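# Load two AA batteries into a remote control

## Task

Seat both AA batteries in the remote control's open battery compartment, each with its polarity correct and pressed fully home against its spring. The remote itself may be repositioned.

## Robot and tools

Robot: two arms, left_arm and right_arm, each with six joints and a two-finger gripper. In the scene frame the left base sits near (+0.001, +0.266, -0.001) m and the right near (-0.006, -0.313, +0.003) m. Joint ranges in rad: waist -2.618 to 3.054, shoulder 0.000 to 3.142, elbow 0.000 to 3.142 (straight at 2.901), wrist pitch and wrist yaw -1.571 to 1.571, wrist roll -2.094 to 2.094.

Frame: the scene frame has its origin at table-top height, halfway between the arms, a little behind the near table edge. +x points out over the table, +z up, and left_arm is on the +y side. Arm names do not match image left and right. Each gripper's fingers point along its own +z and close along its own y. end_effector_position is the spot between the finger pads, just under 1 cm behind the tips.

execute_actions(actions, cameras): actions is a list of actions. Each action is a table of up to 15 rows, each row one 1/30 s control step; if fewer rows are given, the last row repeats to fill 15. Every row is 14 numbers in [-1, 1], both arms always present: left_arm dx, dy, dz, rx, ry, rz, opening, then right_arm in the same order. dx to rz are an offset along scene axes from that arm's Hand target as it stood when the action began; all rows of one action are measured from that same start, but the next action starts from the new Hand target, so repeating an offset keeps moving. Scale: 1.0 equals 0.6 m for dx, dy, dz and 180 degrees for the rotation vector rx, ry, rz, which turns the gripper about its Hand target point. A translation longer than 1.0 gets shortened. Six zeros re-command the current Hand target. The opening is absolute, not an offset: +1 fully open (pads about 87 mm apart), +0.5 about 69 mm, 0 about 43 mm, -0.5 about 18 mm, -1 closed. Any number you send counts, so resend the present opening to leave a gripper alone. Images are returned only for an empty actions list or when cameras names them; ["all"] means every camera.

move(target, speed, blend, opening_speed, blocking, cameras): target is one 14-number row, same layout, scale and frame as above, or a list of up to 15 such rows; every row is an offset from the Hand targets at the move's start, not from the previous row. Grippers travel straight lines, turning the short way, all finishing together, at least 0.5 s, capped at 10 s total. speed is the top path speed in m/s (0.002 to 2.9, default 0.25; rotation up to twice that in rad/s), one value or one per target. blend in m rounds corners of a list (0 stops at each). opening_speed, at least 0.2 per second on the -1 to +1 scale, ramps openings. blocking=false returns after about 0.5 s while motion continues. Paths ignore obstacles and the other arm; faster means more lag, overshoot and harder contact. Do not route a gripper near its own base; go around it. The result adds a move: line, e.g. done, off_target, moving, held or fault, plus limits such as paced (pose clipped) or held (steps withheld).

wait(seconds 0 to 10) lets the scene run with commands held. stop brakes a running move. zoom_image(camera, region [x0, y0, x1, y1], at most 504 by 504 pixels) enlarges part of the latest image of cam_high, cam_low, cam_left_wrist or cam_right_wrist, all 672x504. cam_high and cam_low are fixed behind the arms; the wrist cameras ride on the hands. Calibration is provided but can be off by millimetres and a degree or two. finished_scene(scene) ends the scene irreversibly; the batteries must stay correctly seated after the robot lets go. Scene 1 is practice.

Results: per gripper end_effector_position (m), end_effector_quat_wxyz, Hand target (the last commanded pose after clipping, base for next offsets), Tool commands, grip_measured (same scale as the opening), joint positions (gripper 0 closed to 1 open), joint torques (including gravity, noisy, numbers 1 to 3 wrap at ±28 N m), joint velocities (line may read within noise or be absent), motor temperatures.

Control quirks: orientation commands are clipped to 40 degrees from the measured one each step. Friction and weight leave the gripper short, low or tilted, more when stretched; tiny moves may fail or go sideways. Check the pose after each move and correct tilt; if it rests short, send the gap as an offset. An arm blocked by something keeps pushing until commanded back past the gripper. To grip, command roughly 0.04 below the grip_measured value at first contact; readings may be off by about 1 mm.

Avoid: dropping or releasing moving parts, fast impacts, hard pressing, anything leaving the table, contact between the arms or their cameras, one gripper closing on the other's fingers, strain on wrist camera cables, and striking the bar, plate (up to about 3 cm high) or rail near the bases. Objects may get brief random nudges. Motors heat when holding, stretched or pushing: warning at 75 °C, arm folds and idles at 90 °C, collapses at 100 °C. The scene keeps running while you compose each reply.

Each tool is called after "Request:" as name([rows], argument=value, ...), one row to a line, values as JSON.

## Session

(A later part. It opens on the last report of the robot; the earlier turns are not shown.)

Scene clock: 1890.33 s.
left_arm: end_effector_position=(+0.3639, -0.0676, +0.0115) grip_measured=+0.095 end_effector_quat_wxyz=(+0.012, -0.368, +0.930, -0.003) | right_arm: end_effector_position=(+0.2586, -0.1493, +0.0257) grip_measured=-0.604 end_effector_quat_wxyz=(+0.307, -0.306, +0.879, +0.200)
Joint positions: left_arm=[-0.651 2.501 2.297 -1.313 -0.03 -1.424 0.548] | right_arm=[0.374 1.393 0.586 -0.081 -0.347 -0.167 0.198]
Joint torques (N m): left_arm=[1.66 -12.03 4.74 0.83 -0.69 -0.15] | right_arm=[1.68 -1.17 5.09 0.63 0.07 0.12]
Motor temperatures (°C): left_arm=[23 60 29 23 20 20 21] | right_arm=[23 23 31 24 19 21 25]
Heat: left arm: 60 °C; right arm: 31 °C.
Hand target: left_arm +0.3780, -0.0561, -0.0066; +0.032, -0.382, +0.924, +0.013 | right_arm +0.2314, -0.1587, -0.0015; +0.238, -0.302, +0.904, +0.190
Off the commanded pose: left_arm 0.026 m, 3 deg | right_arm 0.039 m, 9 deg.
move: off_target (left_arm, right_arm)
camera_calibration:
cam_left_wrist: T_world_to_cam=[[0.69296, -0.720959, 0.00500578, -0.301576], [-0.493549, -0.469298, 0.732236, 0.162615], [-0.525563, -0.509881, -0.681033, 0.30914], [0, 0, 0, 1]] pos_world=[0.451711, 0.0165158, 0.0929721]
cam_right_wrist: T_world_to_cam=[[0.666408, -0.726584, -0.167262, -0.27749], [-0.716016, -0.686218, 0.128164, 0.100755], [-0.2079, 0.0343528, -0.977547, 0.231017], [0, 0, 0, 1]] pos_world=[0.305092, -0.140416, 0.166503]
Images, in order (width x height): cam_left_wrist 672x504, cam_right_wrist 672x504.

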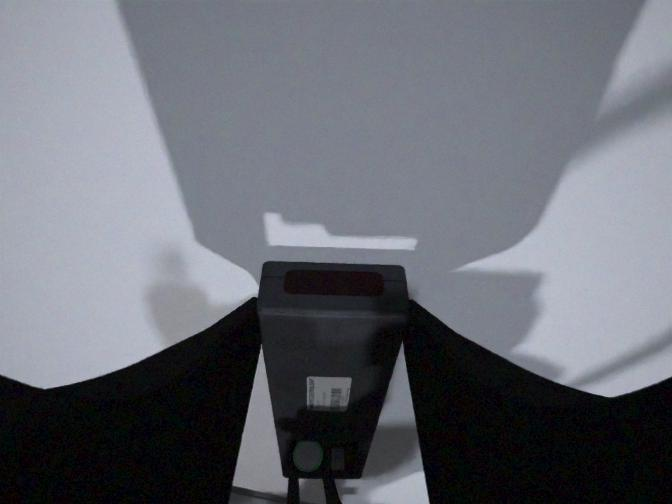

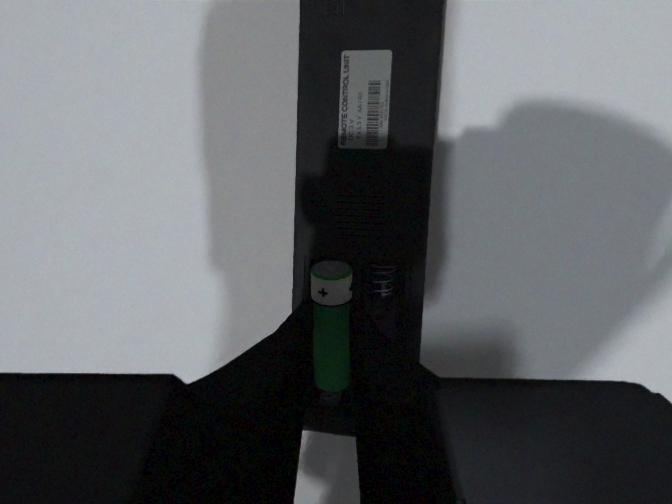

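Request:
move(target=[0, 0, 0, 0, 0, 0, 0.02, -0.0104, -0.0084, 0.042, 0.014, -0.0173, 0.0, -0.68], speed=0.04, cameras=["cam_right_wrist", "cam_left_wrist"])

Request:
zoom_image(camera="cam_right_wrist", region=[295, 240, 425, 310])

Request:
zoom_image(camera="cam_right_wrist", region=[300, 370, 370, 440])

Request:
zoom_image(camera="cam_left_wrist", region=[270, 424, 380, 504])

Scene clock: 1957.10 s.
left_arm: end_effector_position=(+0.3634, -0.0682, +0.0117) grip_measured=+0.095 end_effector_quat_wxyz=(+0.010, -0.367, +0.930, -0.004) | right_arm: end_effector_position=(+0.2533, -0.1521, +0.0372) grip_measured=-0.606 end_effector_quat_wxyz=(+0.320, -0.307, +0.874, +0.200)
Joint positions: left_arm=[-0.651 2.501 2.297 -1.313 -0.025 -1.422 0.548] | right_arm=[0.372 1.318 0.568 -0.111 -0.346 -0.167 0.197]
Joint torques (N m): left_arm=[1.66 -12.05 4.75 0.83 -0.74 -0.18] | right_arm=[-0.21 -6.11 4.34 0.57 -0.24 0.07]
Motor temperatures (°C): left_arm=[23 60 29 23 20 20 21] | right_arm=[23 22 30 23 19 21 25]
Heat: left arm: 60 °C; right arm: 30 °C.
Hand target: left_arm +0.3780, -0.0561, -0.0066; +0.032, -0.382, +0.924, +0.013 | right_arm +0.2252, -0.1636, +0.0239; +0.269, -0.301, +0.892, +0.201
Off the commanded pose: left_arm 0.026 m, 4 deg | right_arm 0.033 m, 6 deg.
move: off_target (left_arm, right_arm)
camera_calibration:
cam_left_wrist: T_world_to_cam=[[0.691548, -0.722309, 0.00560332, -0.301189], [-0.49242, -0.465745, 0.735258, 0.161833], [-0.528473, -0.511225, -0.677764, 0.30965], [0, 0, 0, 1]] pos_world=[0.451618, 0.0161227, 0.0925685]
cam_right_wrist: T_world_to_cam=[[0.669115, -0.726424, -0.156822, -0.275093], [-0.720405, -0.68584, 0.103154, 0.0956305], [-0.182489, 0.0439535, -0.982225, 0.236478], [0, 0, 0, 1]] pos_world=[0.296116, -0.144641, 0.179269]
Images, in order (width x height): cam_left_wrist 672x504, cam_right_wrist 672x504.

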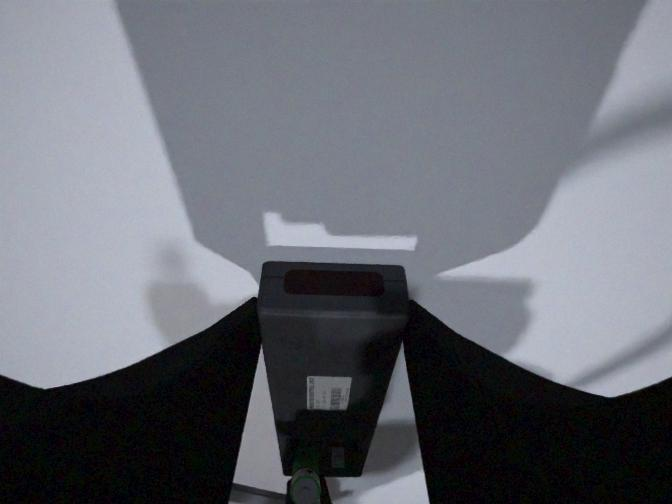

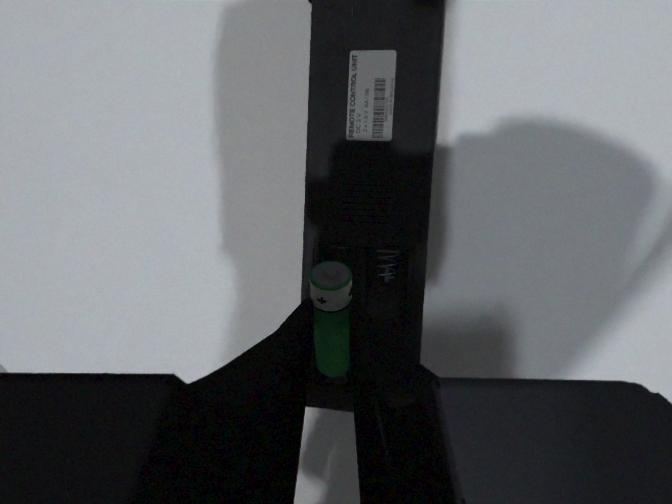

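Scaled by 3.877.

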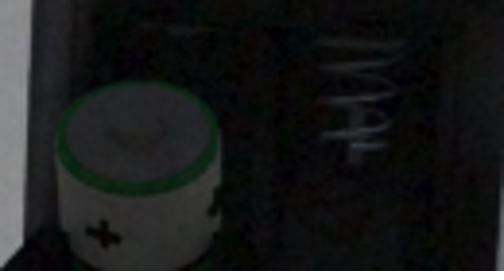

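Scaled by 7.200.

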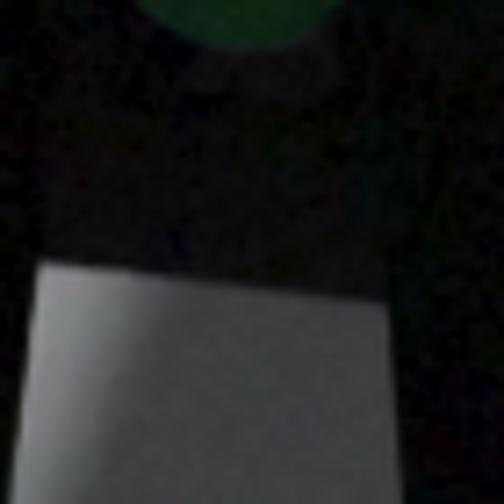

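Scaled by 4.582.

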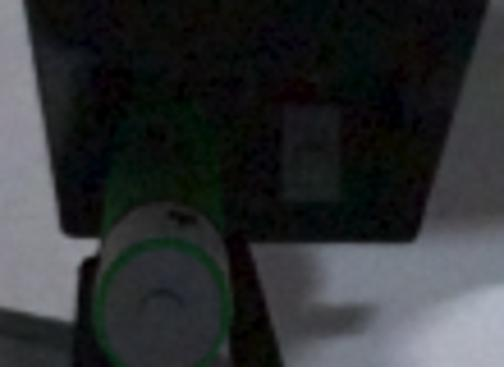

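Request:
move(target=[0, 0, 0, 0, 0, 0, 0.02, 0.0086, 0.0159, 0.0, 0.0556, 0.046, 0.025, -0.68], speed=0.04, cameras=["cam_right_wrist", "cam_left_wrist"])

Request:
zoom_image(camera="cam_right_wrist", region=[290, 230, 430, 430])

Request:
zoom_image(camera="cam_left_wrist", region=[270, 424, 380, 504])

Scene clock: 2047.23 s.
left_arm: end_effector_position=(+0.3632, -0.0681, +0.0117) grip_measured=+0.095 end_effector_quat_wxyz=(+0.010, -0.365, +0.931, -0.004) | right_arm: end_effector_position=(+0.2551, -0.1513, +0.0347) grip_measured=-0.609 end_effector_quat_wxyz=(+0.279, -0.305, +0.862, +0.292)
Joint positions: left_arm=[-0.651 2.501 2.297 -1.313 -0.025 -1.418 0.548] | right_arm=[0.238 1.443 0.639 -0.164 -0.614 -0.24 0.196]
Joint torques (N m): left_arm=[1.65 -12.07 4.77 0.83 -0.74 -0.22] | right_arm=[0.02 -3.54 6.23 0.37 -0.55 0.01]
Motor temperatures (°C): left_arm=[23 59 29 23 21 20 21] | right_arm=[23 25 30 22 19 21 25]
Heat: left arm: 59 °C; right arm: 30 °C.
Hand target: left_arm +0.3780, -0.0561, -0.0066; +0.032, -0.382, +0.924, +0.013 | right_arm +0.2303, -0.1541, +0.0238; +0.221, -0.296, +0.876, +0.310
Off the commanded pose: left_arm 0.026 m, 4 deg | right_arm 0.027 m, 7 deg.
move: off_target (left_arm, right_arm)
camera_calibration:
cam_left_wrist: T_world_to_cam=[[0.688502, -0.725213, 0.00553018, -0.300118], [-0.49434, -0.463709, 0.735256, 0.16263], [-0.530653, -0.508959, -0.677767, 0.310554], [0, 0, 0, 1]] pos_world=[0.451823, 0.0158225, 0.0925685]
cam_right_wrist: T_world_to_cam=[[0.693758, -0.636102, -0.337747, -0.262507], [-0.650569, -0.754674, 0.0850102, 0.0701477], [-0.308964, 0.160751, -0.93739, 0.282663], [0, 0, 0, 1]] pos_world=[0.315085, -0.159481, 0.170342]
Images, in order (width x height): cam_left_wrist 672x504, cam_right_wrist 672x504.

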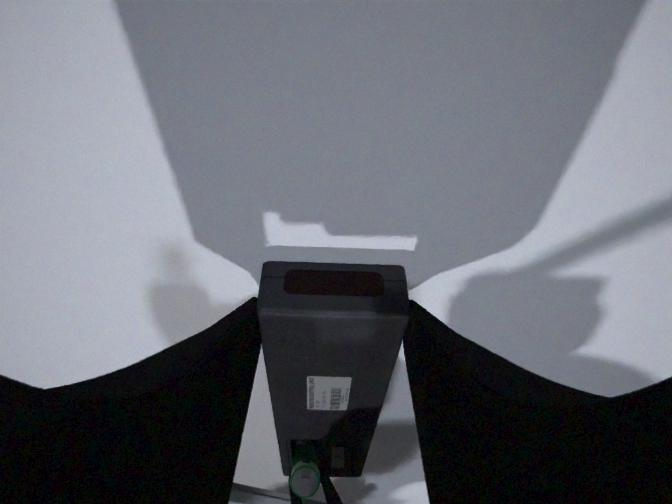

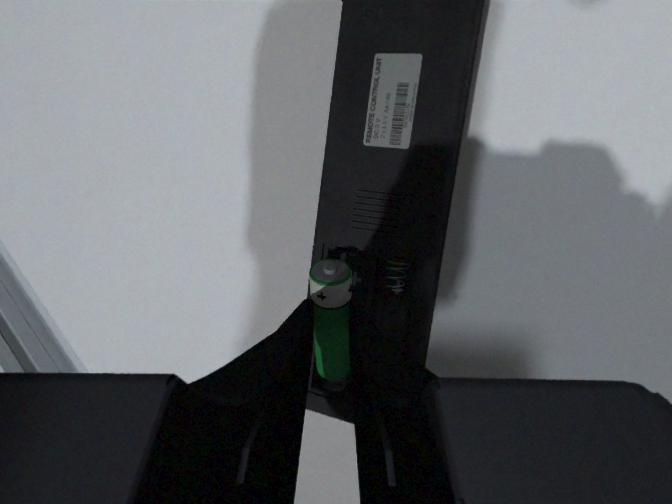

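Scaled by 2.520.

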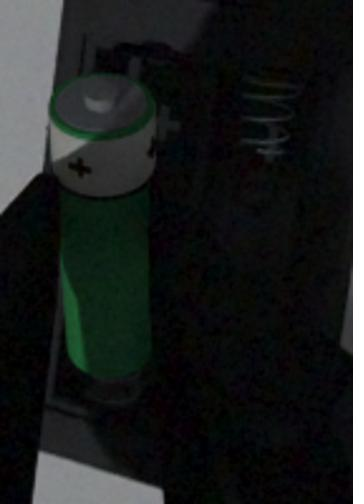

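Scaled by 4.582.

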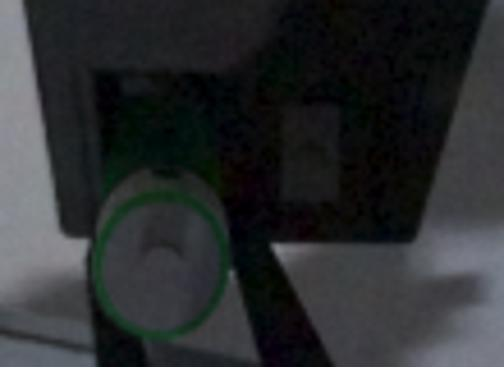

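Request:
move(target=[0, 0, 0, 0, 0, 0, 0.02, -0.0032, 0.0039, -0.02, 0, 0, 0.011, -0.68], speed=0.04, cameras=["cam_right_wrist", "cam_left_wrist"])

Request:
zoom_image(camera="cam_right_wrist", region=[290, 230, 430, 430])

Request:
zoom_image(camera="cam_left_wrist", region=[270, 424, 380, 504])

Scene clock: 2069.70 s.
left_arm: end_effector_position=(+0.3632, -0.0680, +0.0117) grip_measured=+0.095 end_effector_quat_wxyz=(+0.010, -0.365, +0.931, -0.004) | right_arm: end_effector_position=(+0.2554, -0.1495, +0.0276) grip_measured=-0.611 end_effector_quat_wxyz=(+0.274, -0.316, +0.858, +0.297)
Joint positions: left_arm=[-0.651 2.501 2.297 -1.313 -0.025 -1.416 0.548] | right_arm=[0.238 1.479 0.639 -0.144 -0.631 -0.266 0.195]
Joint torques (N m): left_arm=[1.63 -12.05 4.67 0.83 -0.74 -0.22] | right_arm=[0.58 -2.92 5.07 0.5 -0.49 -0.07]
Motor temperatures (°C): left_arm=[23 59 29 23 21 20 21] | right_arm=[23 24 31 22 19 21 25]
Heat: left arm: 59 °C; right arm: 31 °C.
Hand target: left_arm +0.3780, -0.0561, -0.0066; +0.032, -0.382, +0.924, +0.013 | right_arm +0.2284, -0.1518, +0.0118; +0.215, -0.311, +0.871, +0.314
Off the commanded pose: left_arm 0.026 m, 4 deg | right_arm 0.031 m, 7 deg.
move: off_target (left_arm, right_arm)
camera_calibration:
cam_left_wrist: T_world_to_cam=[[0.687666, -0.726006, 0.00554432, -0.299798], [-0.494914, -0.463163, 0.735215, 0.162934], [-0.531203, -0.508326, -0.677812, 0.31085], [0, 0, 0, 1]] pos_world=[0.451924, 0.0158224, 0.0925686]
cam_right_wrist: T_world_to_cam=[[0.710084, -0.616343, -0.340444, -0.264975], [-0.629752, -0.77219, 0.0844674, 0.0643229], [-0.314948, 0.154416, -0.936463, 0.276344], [0, 0, 0, 1]] pos_world=[0.315696, -0.156318, 0.163143]
Images, in order (width x height): cam_left_wrist 672x504, cam_right_wrist 672x504.

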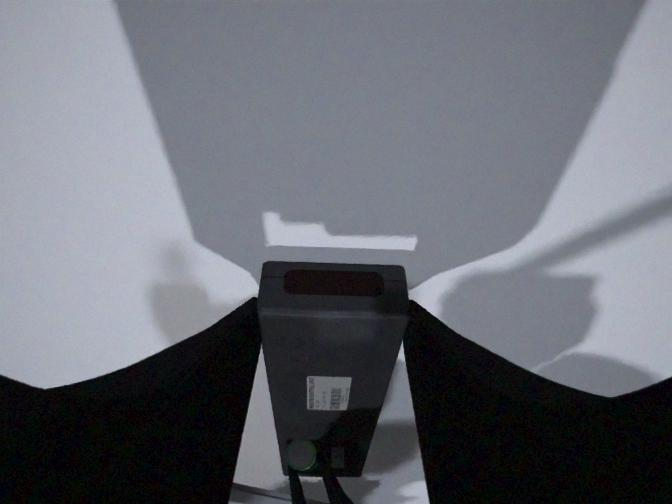

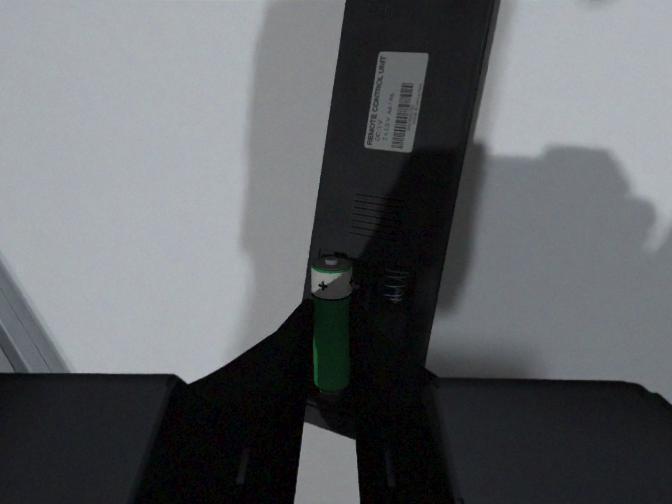

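Scaled by 2.520.

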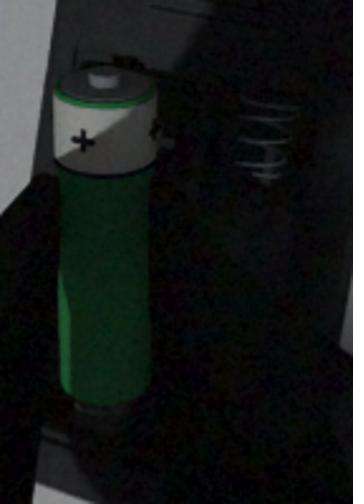

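Scaled by 4.582.

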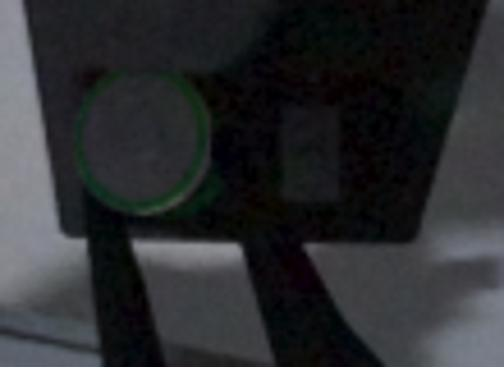

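Request:
zoom_image(camera="cam_right_wrist", region=[300, 370, 370, 440])

Request:
zoom_image(camera="cam_right_wrist", region=[300, 240, 370, 310])

Scaled by 7.200.

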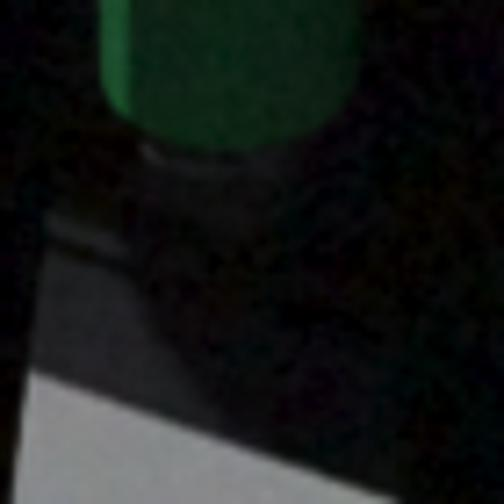

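Scaled by 7.200.

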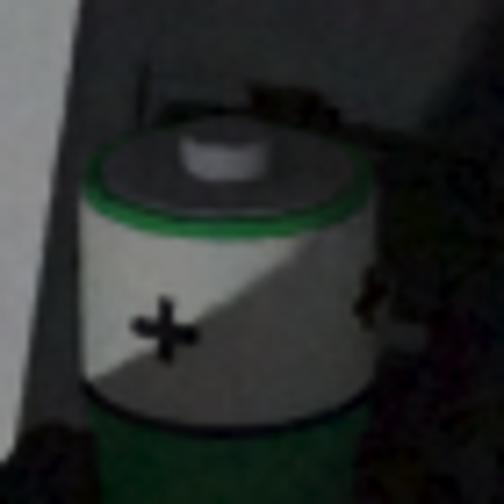

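Request:
move(target=[0, 0, 0, 0, 0, 0, 0.02, 0.0105, -0.013, 0.004, 0, 0, -0.022, -0.68], speed=0.04, cameras=["cam_right_wrist", "cam_left_wrist"])

Request:
zoom_image(camera="cam_right_wrist", region=[290, 230, 430, 430])

Request:
zoom_image(camera="cam_left_wrist", region=[270, 424, 380, 504])

Scene clock: 2138.23 s.
left_arm: end_effector_position=(+0.3632, -0.0681, +0.0117) grip_measured=+0.095 end_effector_quat_wxyz=(+0.010, -0.365, +0.931, -0.004) | right_arm: end_effector_position=(+0.2573, -0.1528, +0.0281) grip_measured=-0.611 end_effector_quat_wxyz=(+0.274, -0.300, +0.864, +0.299)
Joint positions: left_arm=[-0.651 2.501 2.297 -1.313 -0.025 -1.416 0.548] | right_arm=[0.222 1.479 0.639 -0.144 -0.634 -0.245 0.195]
Joint torques (N m): left_arm=[1.69 -12.07 4.7 0.83 -0.74 -0.22] | right_arm=[-0.42 -4.67 4.03 0.71 -0.3 0.15]
Motor temperatures (°C): left_arm=[23 59 29 23 21 20 21] | right_arm=[23 23 31 21 20 21 25]
Heat: left arm: 59 °C; right arm: 31 °C.
Hand target: left_arm +0.3780, -0.0561, -0.0066; +0.032, -0.382, +0.924, +0.013 | right_arm +0.2347, -0.1596, +0.0142; +0.226, -0.281, +0.881, +0.306
Off the commanded pose: left_arm 0.026 m, 4 deg | right_arm 0.027 m, 6 deg.
move: off_target (left_arm, right_arm)
camera_calibration:
cam_left_wrist: T_world_to_cam=[[0.687668, -0.726004, 0.00555506, -0.299804], [-0.494699, -0.462949, 0.735494, 0.162713], [-0.5314, -0.508523, -0.677509, 0.310811], [0, 0, 0, 1]] pos_world=[0.451824, 0.015723, 0.0925683]
cam_right_wrist: T_world_to_cam=[[0.686642, -0.633953, -0.355847, -0.264477], [-0.65086, -0.754127, 0.0876028, 0.0709635], [-0.323889, 0.171454, -0.930429, 0.282651], [0, 0, 0, 1]] pos_world=[0.319336, -0.162612, 0.162657]
Images, in order (width x height): cam_left_wrist 672x504, cam_right_wrist 672x504.

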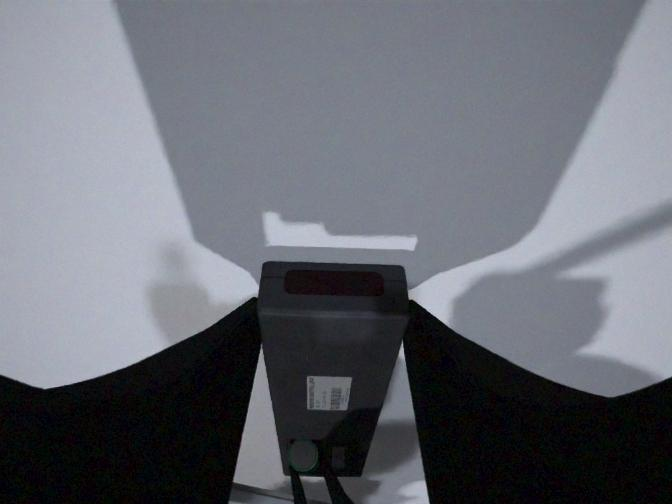

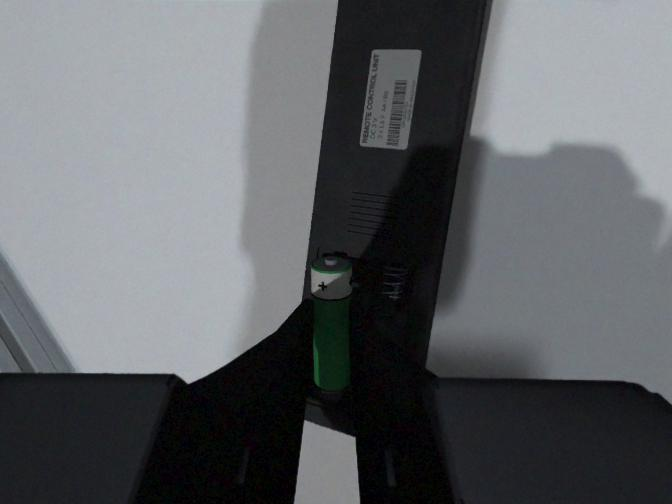

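Scaled by 2.520.

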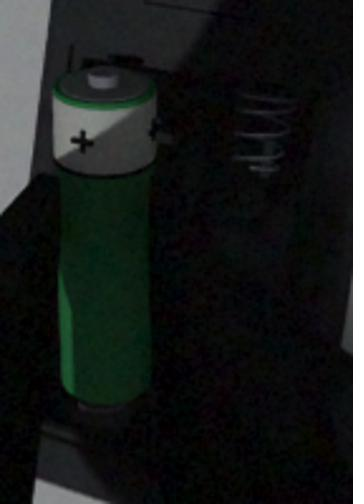

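Scaled by 4.582.

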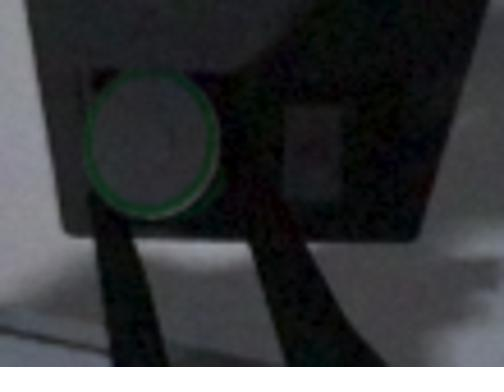

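Request:
move(target=[0, 0, 0, 0, 0, 0, 0.02, 0.0084, -0.0104, 0.0, 0, 0, -0.014, -0.68], speed=0.04, cameras=["cam_right_wrist", "cam_left_wrist"])

Request:
zoom_image(camera="cam_right_wrist", region=[290, 230, 430, 430])

Request:
zoom_image(camera="cam_left_wrist", region=[270, 424, 380, 504])

Scene clock: 2144.70 s.
left_arm: end_effector_position=(+0.3631, -0.0690, +0.0118) grip_measured=+0.095 end_effector_quat_wxyz=(+0.009, -0.370, +0.929, -0.006) | right_arm: end_effector_position=(+0.2596, -0.1573, +0.0280) grip_measured=-0.611 end_effector_quat_wxyz=(+0.274, -0.279, +0.870, +0.300)
Joint positions: left_arm=[-0.651 2.501 2.297 -1.313 -0.021 -1.427 0.548] | right_arm=[0.201 1.479 0.634 -0.136 -0.635 -0.215 0.195]
Joint velocities: left_arm=[0.017 -0.002 0.002 0.007 0.007 0.154 -0.011] | right_arm=[within noise]
Joint torques (N m): left_arm=[1.63 -12.04 4.81 0.82 -0.78 -0.12] | right_arm=[-0.75 -5.08 3.77 0.81 -0.2 0.07]
Motor temperatures (°C): left_arm=[23 59 29 23 21 20 21] | right_arm=[23 23 31 21 20 21 25]
Heat: left arm: 59 °C; right arm: 31 °C.
Hand target: left_arm +0.3780, -0.0561, -0.0066; +0.032, -0.382, +0.924, +0.013 | right_arm +0.2397, -0.1658, +0.0142; +0.233, -0.261, +0.887, +0.301
Off the commanded pose: left_arm 0.027 m, 4 deg | right_arm 0.026 m, 5 deg.
move: off_target (left_arm, right_arm)
camera_calibration:
cam_left_wrist: T_world_to_cam=[[0.69532, -0.71867, 0.00664046, -0.302763], [-0.488271, -0.465586, 0.73812, 0.159702], [-0.527373, -0.516472, -0.674637, 0.308364], [0, 0, 0, 1]] pos_world=[0.451117, 0.0160301, 0.0921646]
cam_right_wrist: T_world_to_cam=[[0.654753, -0.656792, -0.374061, -0.263751], [-0.67871, -0.72869, 0.0914571, 0.0803242], [-0.332643, 0.193997, -0.922883, 0.289721], [0, 0, 0, 1]] pos_world=[0.323582, -0.170903, 0.161373]
Images, in order (width x height): cam_left_wrist 672x504, cam_right_wrist 672x504.

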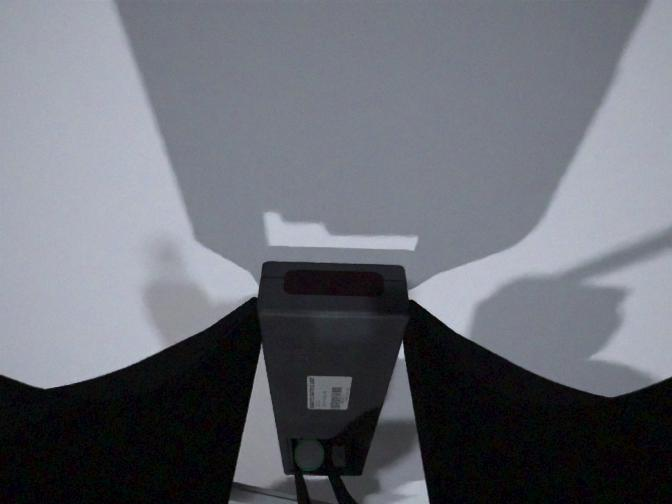

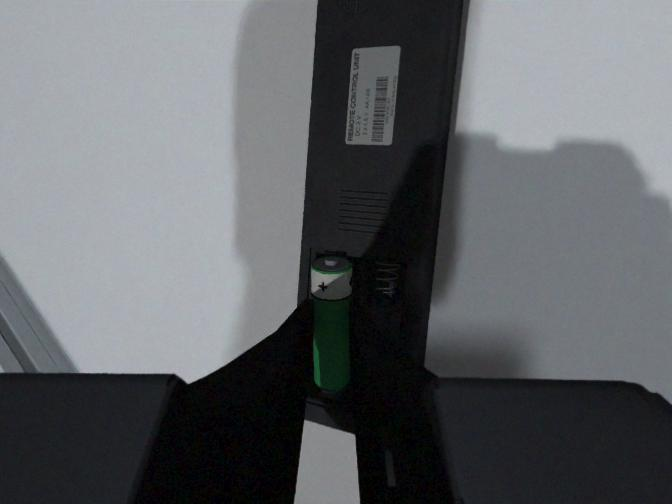

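Scaled by 2.520.

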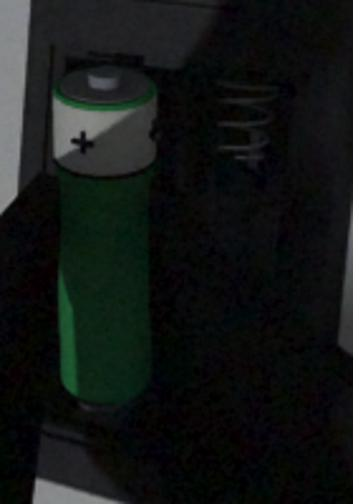

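Scaled by 4.582.

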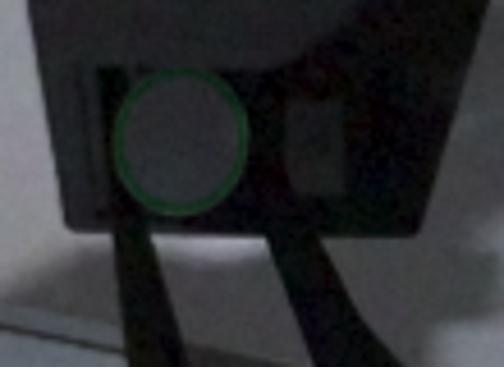

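Request:
move(target=[0, 0, 0, 0, 0, 0, 0.02, -0.005, -0.004, -0.0167, -0.021, 0.0259, 0, -0.68], speed=0.04, cameras=["cam_right_wrist", "cam_left_wrist"])

Request:
zoom_image(camera="cam_right_wrist", region=[290, 230, 430, 430])

Request:
zoom_image(camera="cam_left_wrist", region=[270, 424, 380, 504])

Scene clock: 2155.70 s.
left_arm: end_effector_position=(+0.3629, -0.0693, +0.0118) grip_measured=+0.095 end_effector_quat_wxyz=(+0.007, -0.370, +0.929, -0.006) | right_arm: end_effector_position=(+0.2591, -0.1572, +0.0246) grip_measured=-0.611 end_effector_quat_wxyz=(+0.249, -0.274, +0.879, +0.300)
Joint positions: left_arm=[-0.651 2.501 2.297 -1.313 -0.019 -1.428 0.548] | right_arm=[0.206 1.516 0.676 -0.192 -0.627 -0.214 0.194]
Joint torques (N m): left_arm=[1.65 -12.05 4.86 0.81 -0.81 -0.11] | right_arm=[0.83 -3.32 5.42 0.33 0.2 0.03]
Motor temperatures (°C): left_arm=[23 59 29 23 21 20 21] | right_arm=[23 23 30 22 19 21 25]
Heat: left arm: 59 °C; right arm: 30 °C.
Hand target: left_arm +0.3779, -0.0560, -0.0066; +0.032, -0.382, +0.924, +0.014 | right_arm +0.2367, -0.1682, +0.0042; +0.188, -0.257, +0.905, +0.282
Off the commanded pose: left_arm 0.027 m, 4 deg | right_arm 0.032 m, 8 deg.
move: off_target (left_arm, right_arm)
camera_calibration:
cam_left_wrist: T_world_to_cam=[[0.696153, -0.717863, 0.00655792, -0.303074], [-0.486461, -0.464992, 0.739688, 0.158814], [-0.527945, -0.518126, -0.672918, 0.308133], [0, 0, 0, 1]] pos_world=[0.45092, 0.0159331, 0.091863]
cam_right_wrist: T_world_to_cam=[[0.635117, -0.663703, -0.395126, -0.260159], [-0.673295, -0.726399, 0.137909, 0.0781034], [-0.37855, 0.178448, -0.908216, 0.295404], [0, 0, 0, 1]] pos_world=[0.329643, -0.168648, 0.154723]
Images, in order (width x height): cam_left_wrist 672x504, cam_right_wrist 672x504.

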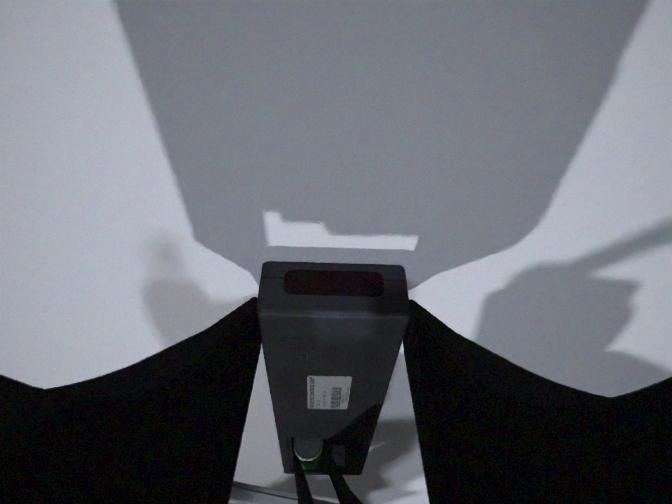

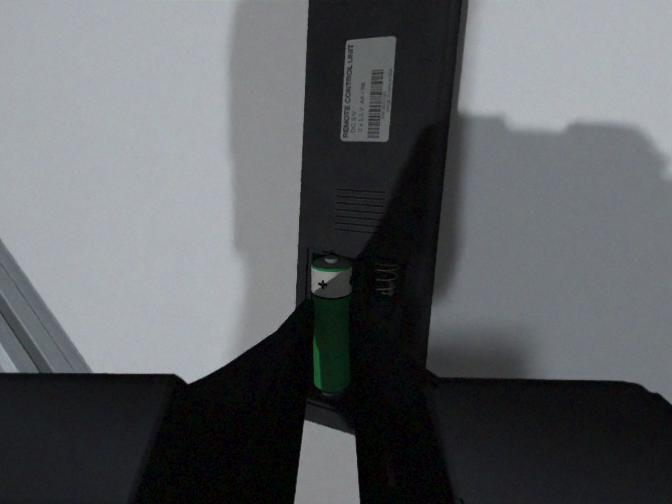

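Scaled by 2.520.

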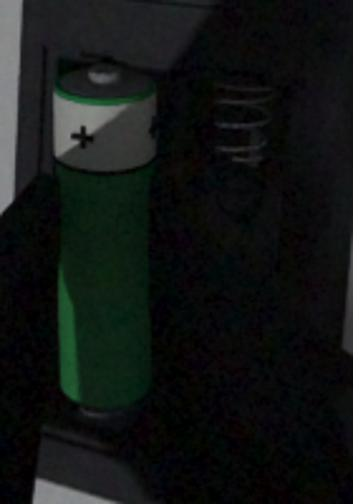

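Scaled by 4.582.

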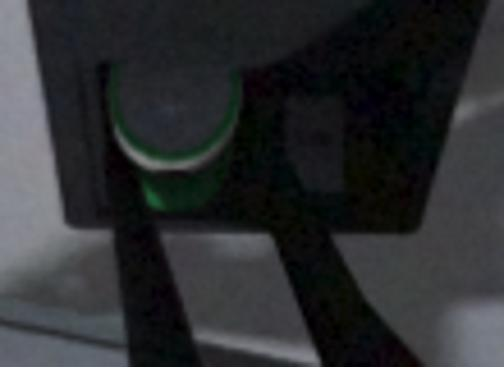

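Request:
move(target=[0, 0, 0, 0, 0, 0, 0.02, -0.005, -0.004, -0.0167, -0.021, 0.0259, 0, -0.68], speed=0.04, cameras=["cam_right_wrist", "cam_left_wrist"])

Request:
zoom_image(camera="cam_right_wrist", region=[290, 230, 430, 430])

Request:
zoom_image(camera="cam_left_wrist", region=[270, 424, 380, 504])

Scene clock: 2166.67 s.
left_arm: end_effector_position=(+0.3630, -0.0694, +0.0118) grip_measured=+0.095 end_effector_quat_wxyz=(+0.008, -0.370, +0.929, -0.006) | right_arm: end_effector_position=(+0.2585, -0.1554, +0.0225) grip_measured=-0.611 end_effector_quat_wxyz=(+0.211, -0.268, +0.892, +0.295)
Joint positions: left_arm=[-0.651 2.501 2.297 -1.313 -0.019 -1.428 0.548] | right_arm=[0.222 1.57 0.751 -0.292 -0.606 -0.209 0.194]
Joint torques (N m): left_arm=[1.66 -12.03 4.82 0.8 -0.81 -0.11] | right_arm=[1.26 -2.43 4.37 0.3 0.47 0.01]
Motor temperatures (°C): left_arm=[23 60 29 23 21 20 21] | right_arm=[23 23 30 21 19 21 25]
Heat: left arm: 60 °C; right arm: 30 °C.
Hand target: left_arm +0.3779, -0.0560, -0.0066; +0.032, -0.382, +0.924, +0.014 | right_arm +0.2337, -0.1707, -0.0058; +0.142, -0.251, +0.921, +0.262
Off the commanded pose: left_arm 0.027 m, 4 deg | right_arm 0.041 m, 10 deg.
move: off_target (left_arm, right_arm)
camera_calibration:
cam_left_wrist: T_world_to_cam=[[0.696169, -0.717845, 0.00695681, -0.303117], [-0.486697, -0.464833, 0.739633, 0.158923], [-0.527708, -0.518295, -0.672975, 0.308033], [0, 0, 0, 1]] pos_world=[0.450919, 0.0159336, 0.0918628]
cam_right_wrist: T_world_to_cam=[[0.607204, -0.675301, -0.418655, -0.253449], [-0.657688, -0.722829, 0.212051, 0.0741593], [-0.445814, 0.146586, -0.883041, 0.304872], [0, 0, 0, 1]] pos_world=[0.338586, -0.16224, 0.147381]
Images, in order (width x height): cam_left_wrist 672x504, cam_right_wrist 672x504.

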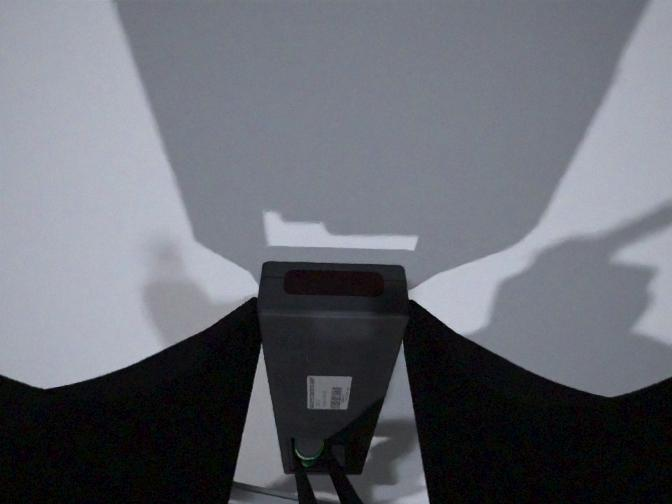

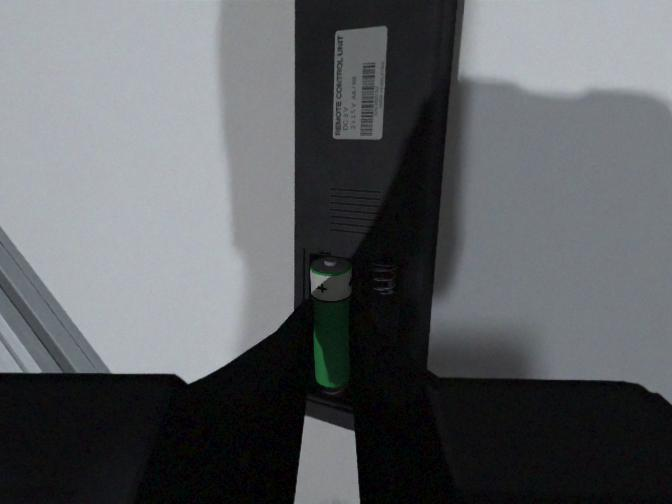

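Scaled by 2.520.

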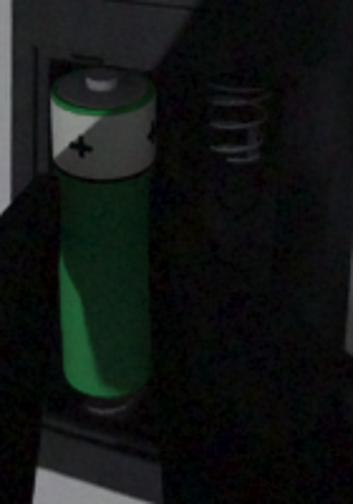

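Scaled by 4.582.

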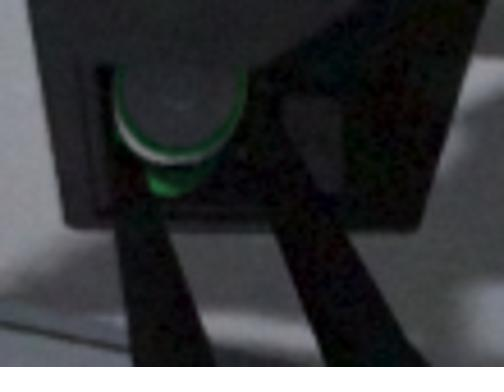

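Request:
move(target=[0, 0, 0, 0, 0, 0, 0.02, -0.010, -0.008, -0.0167, -0.011, 0.0129, 0, -0.68], speed=0.04, cameras=["cam_right_wrist", "cam_left_wrist"])

Request:
zoom_image(camera="cam_right_wrist", region=[290, 230, 430, 430])

Request:
zoom_image(camera="cam_left_wrist", region=[270, 424, 380, 504])

Scene clock: 2175.47 s.
left_arm: end_effector_position=(+0.3630, -0.0694, +0.0118) grip_measured=+0.095 end_effector_quat_wxyz=(+0.008, -0.370, +0.929, -0.006) | right_arm: end_effector_position=(+0.2584, -0.1555, +0.0219) grip_measured=-0.611 end_effector_quat_wxyz=(+0.202, -0.266, +0.896, +0.294)
Joint positions: left_arm=[-0.651 2.501 2.297 -1.313 -0.019 -1.428 0.548] | right_arm=[0.224 1.583 0.769 -0.316 -0.602 -0.209 0.194]
Joint torques (N m): left_arm=[1.65 -12.07 4.82 0.81 -0.82 -0.11] | right_arm=[1.35 -1.31 3.19 0.23 0.65 -0.07]
Motor temperatures (°C): left_arm=[23 60 29 23 21 20 21] | right_arm=[23 23 30 21 20 21 25]
Heat: left arm: 60 °C; right arm: 30 °C.
Hand target: left_arm +0.3779, -0.0560, -0.0066; +0.032, -0.382, +0.924, +0.014 | right_arm +0.2277, -0.1755, -0.0159; +0.119, -0.248, +0.928, +0.251
Off the commanded pose: left_arm 0.027 m, 4 deg | right_arm 0.053 m, 11 deg.
move: off_target (left_arm, right_arm)
camera_calibration:
cam_left_wrist: T_world_to_cam=[[0.696169, -0.717845, 0.00695681, -0.303117], [-0.486697, -0.464833, 0.739633, 0.158923], [-0.527708, -0.518295, -0.672975, 0.308033], [0, 0, 0, 1]] pos_world=[0.450919, 0.0159336, 0.0918628]
cam_right_wrist: T_world_to_cam=[[0.599215, -0.678832, -0.424417, -0.252021], [-0.653652, -0.720927, 0.230223, 0.072985], [-0.462256, 0.139468, -0.87571, 0.307245], [0, 0, 0, 1]] pos_world=[0.340747, -0.161313, 0.145292]
Images, in order (width x height): cam_left_wrist 672x504, cam_right_wrist 672x504.

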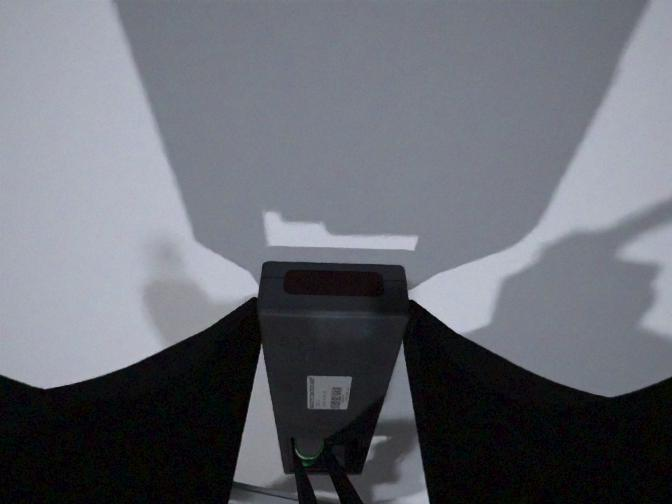

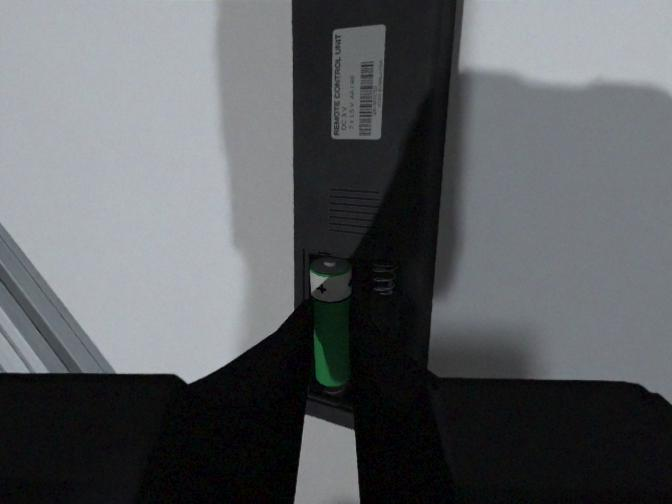

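Scaled by 2.520.

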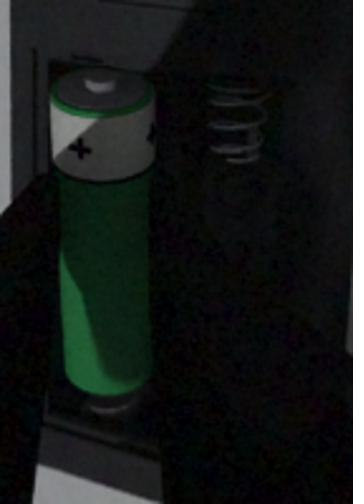

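Scaled by 4.582.

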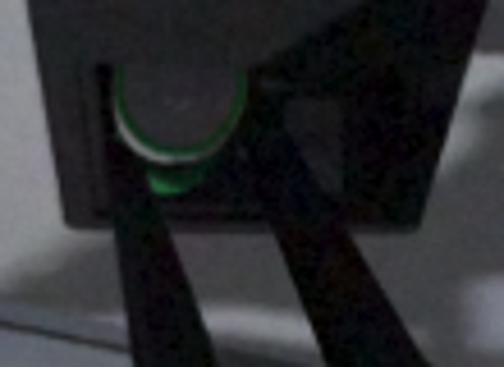

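Request:
move(target=[-0.0198, -0.0183, 0, 0, 0, 0, 0.02, 0.0408, 0.0248, 0.05, 0.0070, -0.0086, 0, -0.68], speed=0.04, cameras=["cam_right_wrist", "cam_left_wrist"])

Request:
zoom_image(camera="cam_left_wrist", region=[270, 424, 380, 504])

Scene clock: 2188.77 s.
left_arm: end_effector_position=(+0.3627, -0.0701, +0.0112) grip_measured=+0.095 end_effector_quat_wxyz=(+0.015, -0.371, +0.928, -0.002) | right_arm: end_effector_position=(+0.2599, -0.1547, +0.0229) grip_measured=-0.611 end_effector_quat_wxyz=(+0.164, -0.260, +0.911, +0.275)
Joint positions: left_arm=[-0.659 2.501 2.297 -1.312 -0.035 -1.437 0.548] | right_arm=[0.25 1.631 0.86 -0.43 -0.55 -0.193 0.194]
Joint torques (N m): left_arm=[-0.88 -13.03 2.99 0.89 -0.65 -0.33] | right_arm=[0.91 -4.89 6.75 0.63 0.11 0.12]
Motor temperatures (°C): left_arm=[23 61 29 23 21 20 21] | right_arm=[23 22 30 21 20 21 25]
Heat: left arm: 61 °C; right arm: 30 °C.
Hand target: left_arm +0.3661, -0.0671, -0.0066; +0.032, -0.382, +0.924, +0.013 | right_arm +0.2522, -0.1605, +0.0142; +0.135, -0.250, +0.923, +0.258
Off the commanded pose: left_arm 0.018 m, 3 deg | right_arm 0.013 m, 4 deg.
move: off_target (left_arm, right_arm)
camera_calibration:
cam_left_wrist: T_world_to_cam=[[0.697385, -0.716675, 0.00547903, -0.303795], [-0.493482, -0.474627, 0.728838, 0.160847], [-0.51974, -0.510985, -0.684664, 0.304882], [0, 0, 0, 1]] pos_world=[0.449697, 0.0144097, 0.0931753]
cam_right_wrist: T_world_to_cam=[[0.567471, -0.707769, -0.420762, -0.248335], [-0.639289, -0.700773, 0.316587, 0.0717915], [-0.518929, 0.0893342, -0.850137, 0.315166], [0, 0, 0, 1]] pos_world=[0.350367, -0.153609, 0.140716]
Images, in order (width x height): cam_left_wrist 672x504, cam_right_wrist 672x504.

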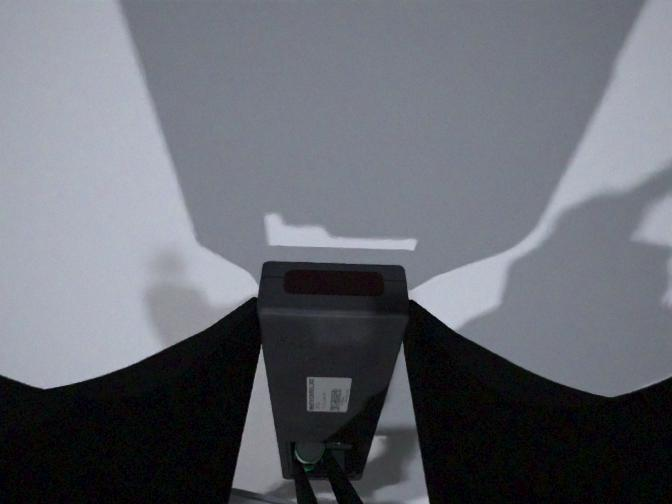

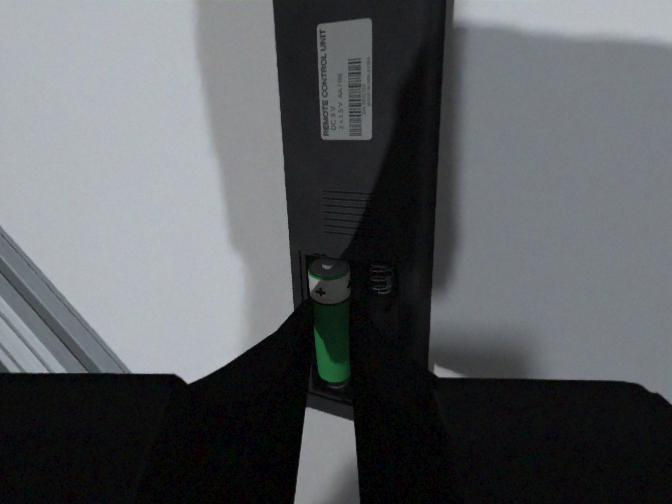

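Scaled by 4.582.

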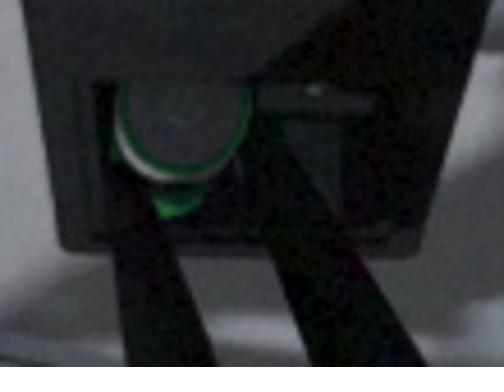

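Request:
move(target=[0, 0, 0, 0, 0, 0, 0.02, 0, 0, 0.008, 0, 0, 0, -0.47], speed=0.04, opening_speed=0.25, cameras=["cam_right_wrist", "cam_left_wrist"])

Request:
zoom_image(camera="cam_left_wrist", region=[270, 424, 380, 504])

Request:
zoom_image(camera="cam_right_wrist", region=[290, 230, 430, 430])

Scene clock: 2196.77 s.
left_arm: end_effector_position=(+0.3627, -0.0704, +0.0112) grip_measured=+0.095 end_effector_quat_wxyz=(+0.015, -0.374, +0.927, -0.002) | right_arm: end_effector_position=(+0.2564, -0.1582, +0.0225) grip_measured=-0.470 end_effector_quat_wxyz=(+0.152, -0.254, +0.917, +0.267)
Joint positions: left_arm=[-0.659 2.501 2.297 -1.312 -0.035 -1.443 0.548] | right_arm=[0.25 1.631 0.869 -0.464 -0.532 -0.189 0.265]
Joint torques (N m): left_arm=[-0.83 -12.98 2.97 0.89 -0.65 -0.28] | right_arm=[0.9 -5.71 6.95 0.74 -0.03 0.08]
Motor temperatures (°C): left_arm=[23 62 29 23 21 20 21] | right_arm=[23 23 30 21 20 21 25]
Heat: left arm: 62 °C; right arm: 30 °C.
Hand target: left_arm +0.3662, -0.0670, -0.0066; +0.032, -0.382, +0.923, +0.013 | right_arm +0.2523, -0.1605, +0.0190; +0.135, -0.250, +0.923, +0.258
Off the commanded pose: left_arm 0.018 m, 3 deg | right_arm 0.006 m, 2 deg.
move: off_target (left_arm)
camera_calibration:
cam_left_wrist: T_world_to_cam=[[0.701255, -0.712889, 0.00563602, -0.305107], [-0.490909, -0.477135, 0.728938, 0.159564], [-0.516963, -0.513938, -0.684556, 0.303507], [0, 0, 0, 1]] pos_world=[0.449191, 0.0146101, 0.093175]
cam_right_wrist: T_world_to_cam=[[0.550675, -0.722185, -0.418576, -0.247012], [-0.638252, -0.68747, 0.346438, 0.0683531], [-0.53795, 0.0763822, -0.839509, 0.316008], [0, 0, 0, 1]] pos_world=[0.349647, -0.155535, 0.138218]
Images, in order (width x height): cam_left_wrist 672x504, cam_right_wrist 672x504.

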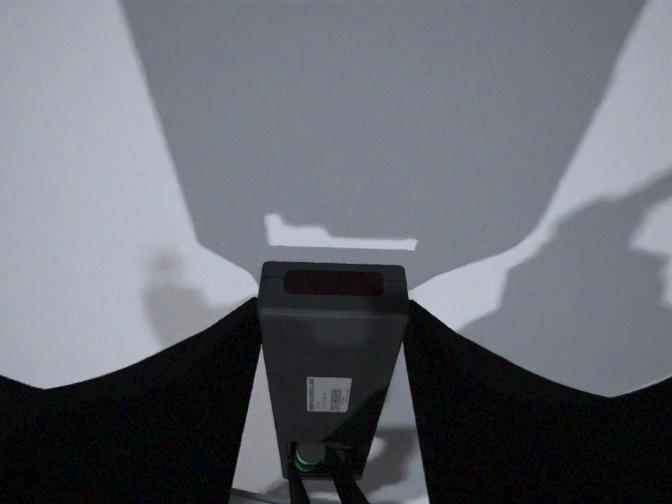

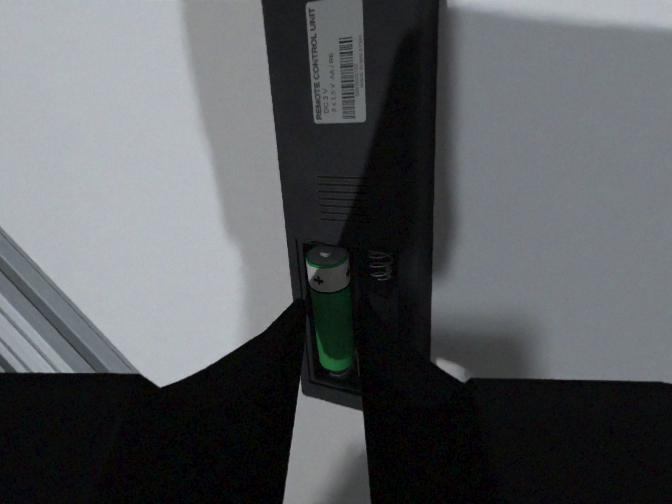

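Scaled by 4.582.

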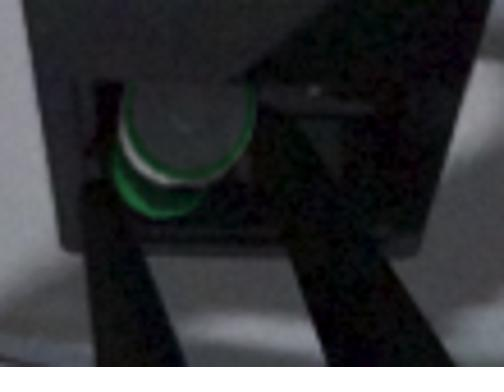

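Scaled by 2.520.

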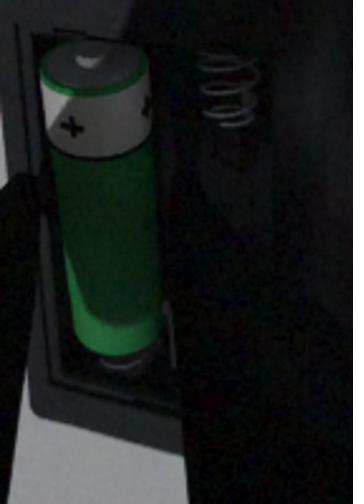

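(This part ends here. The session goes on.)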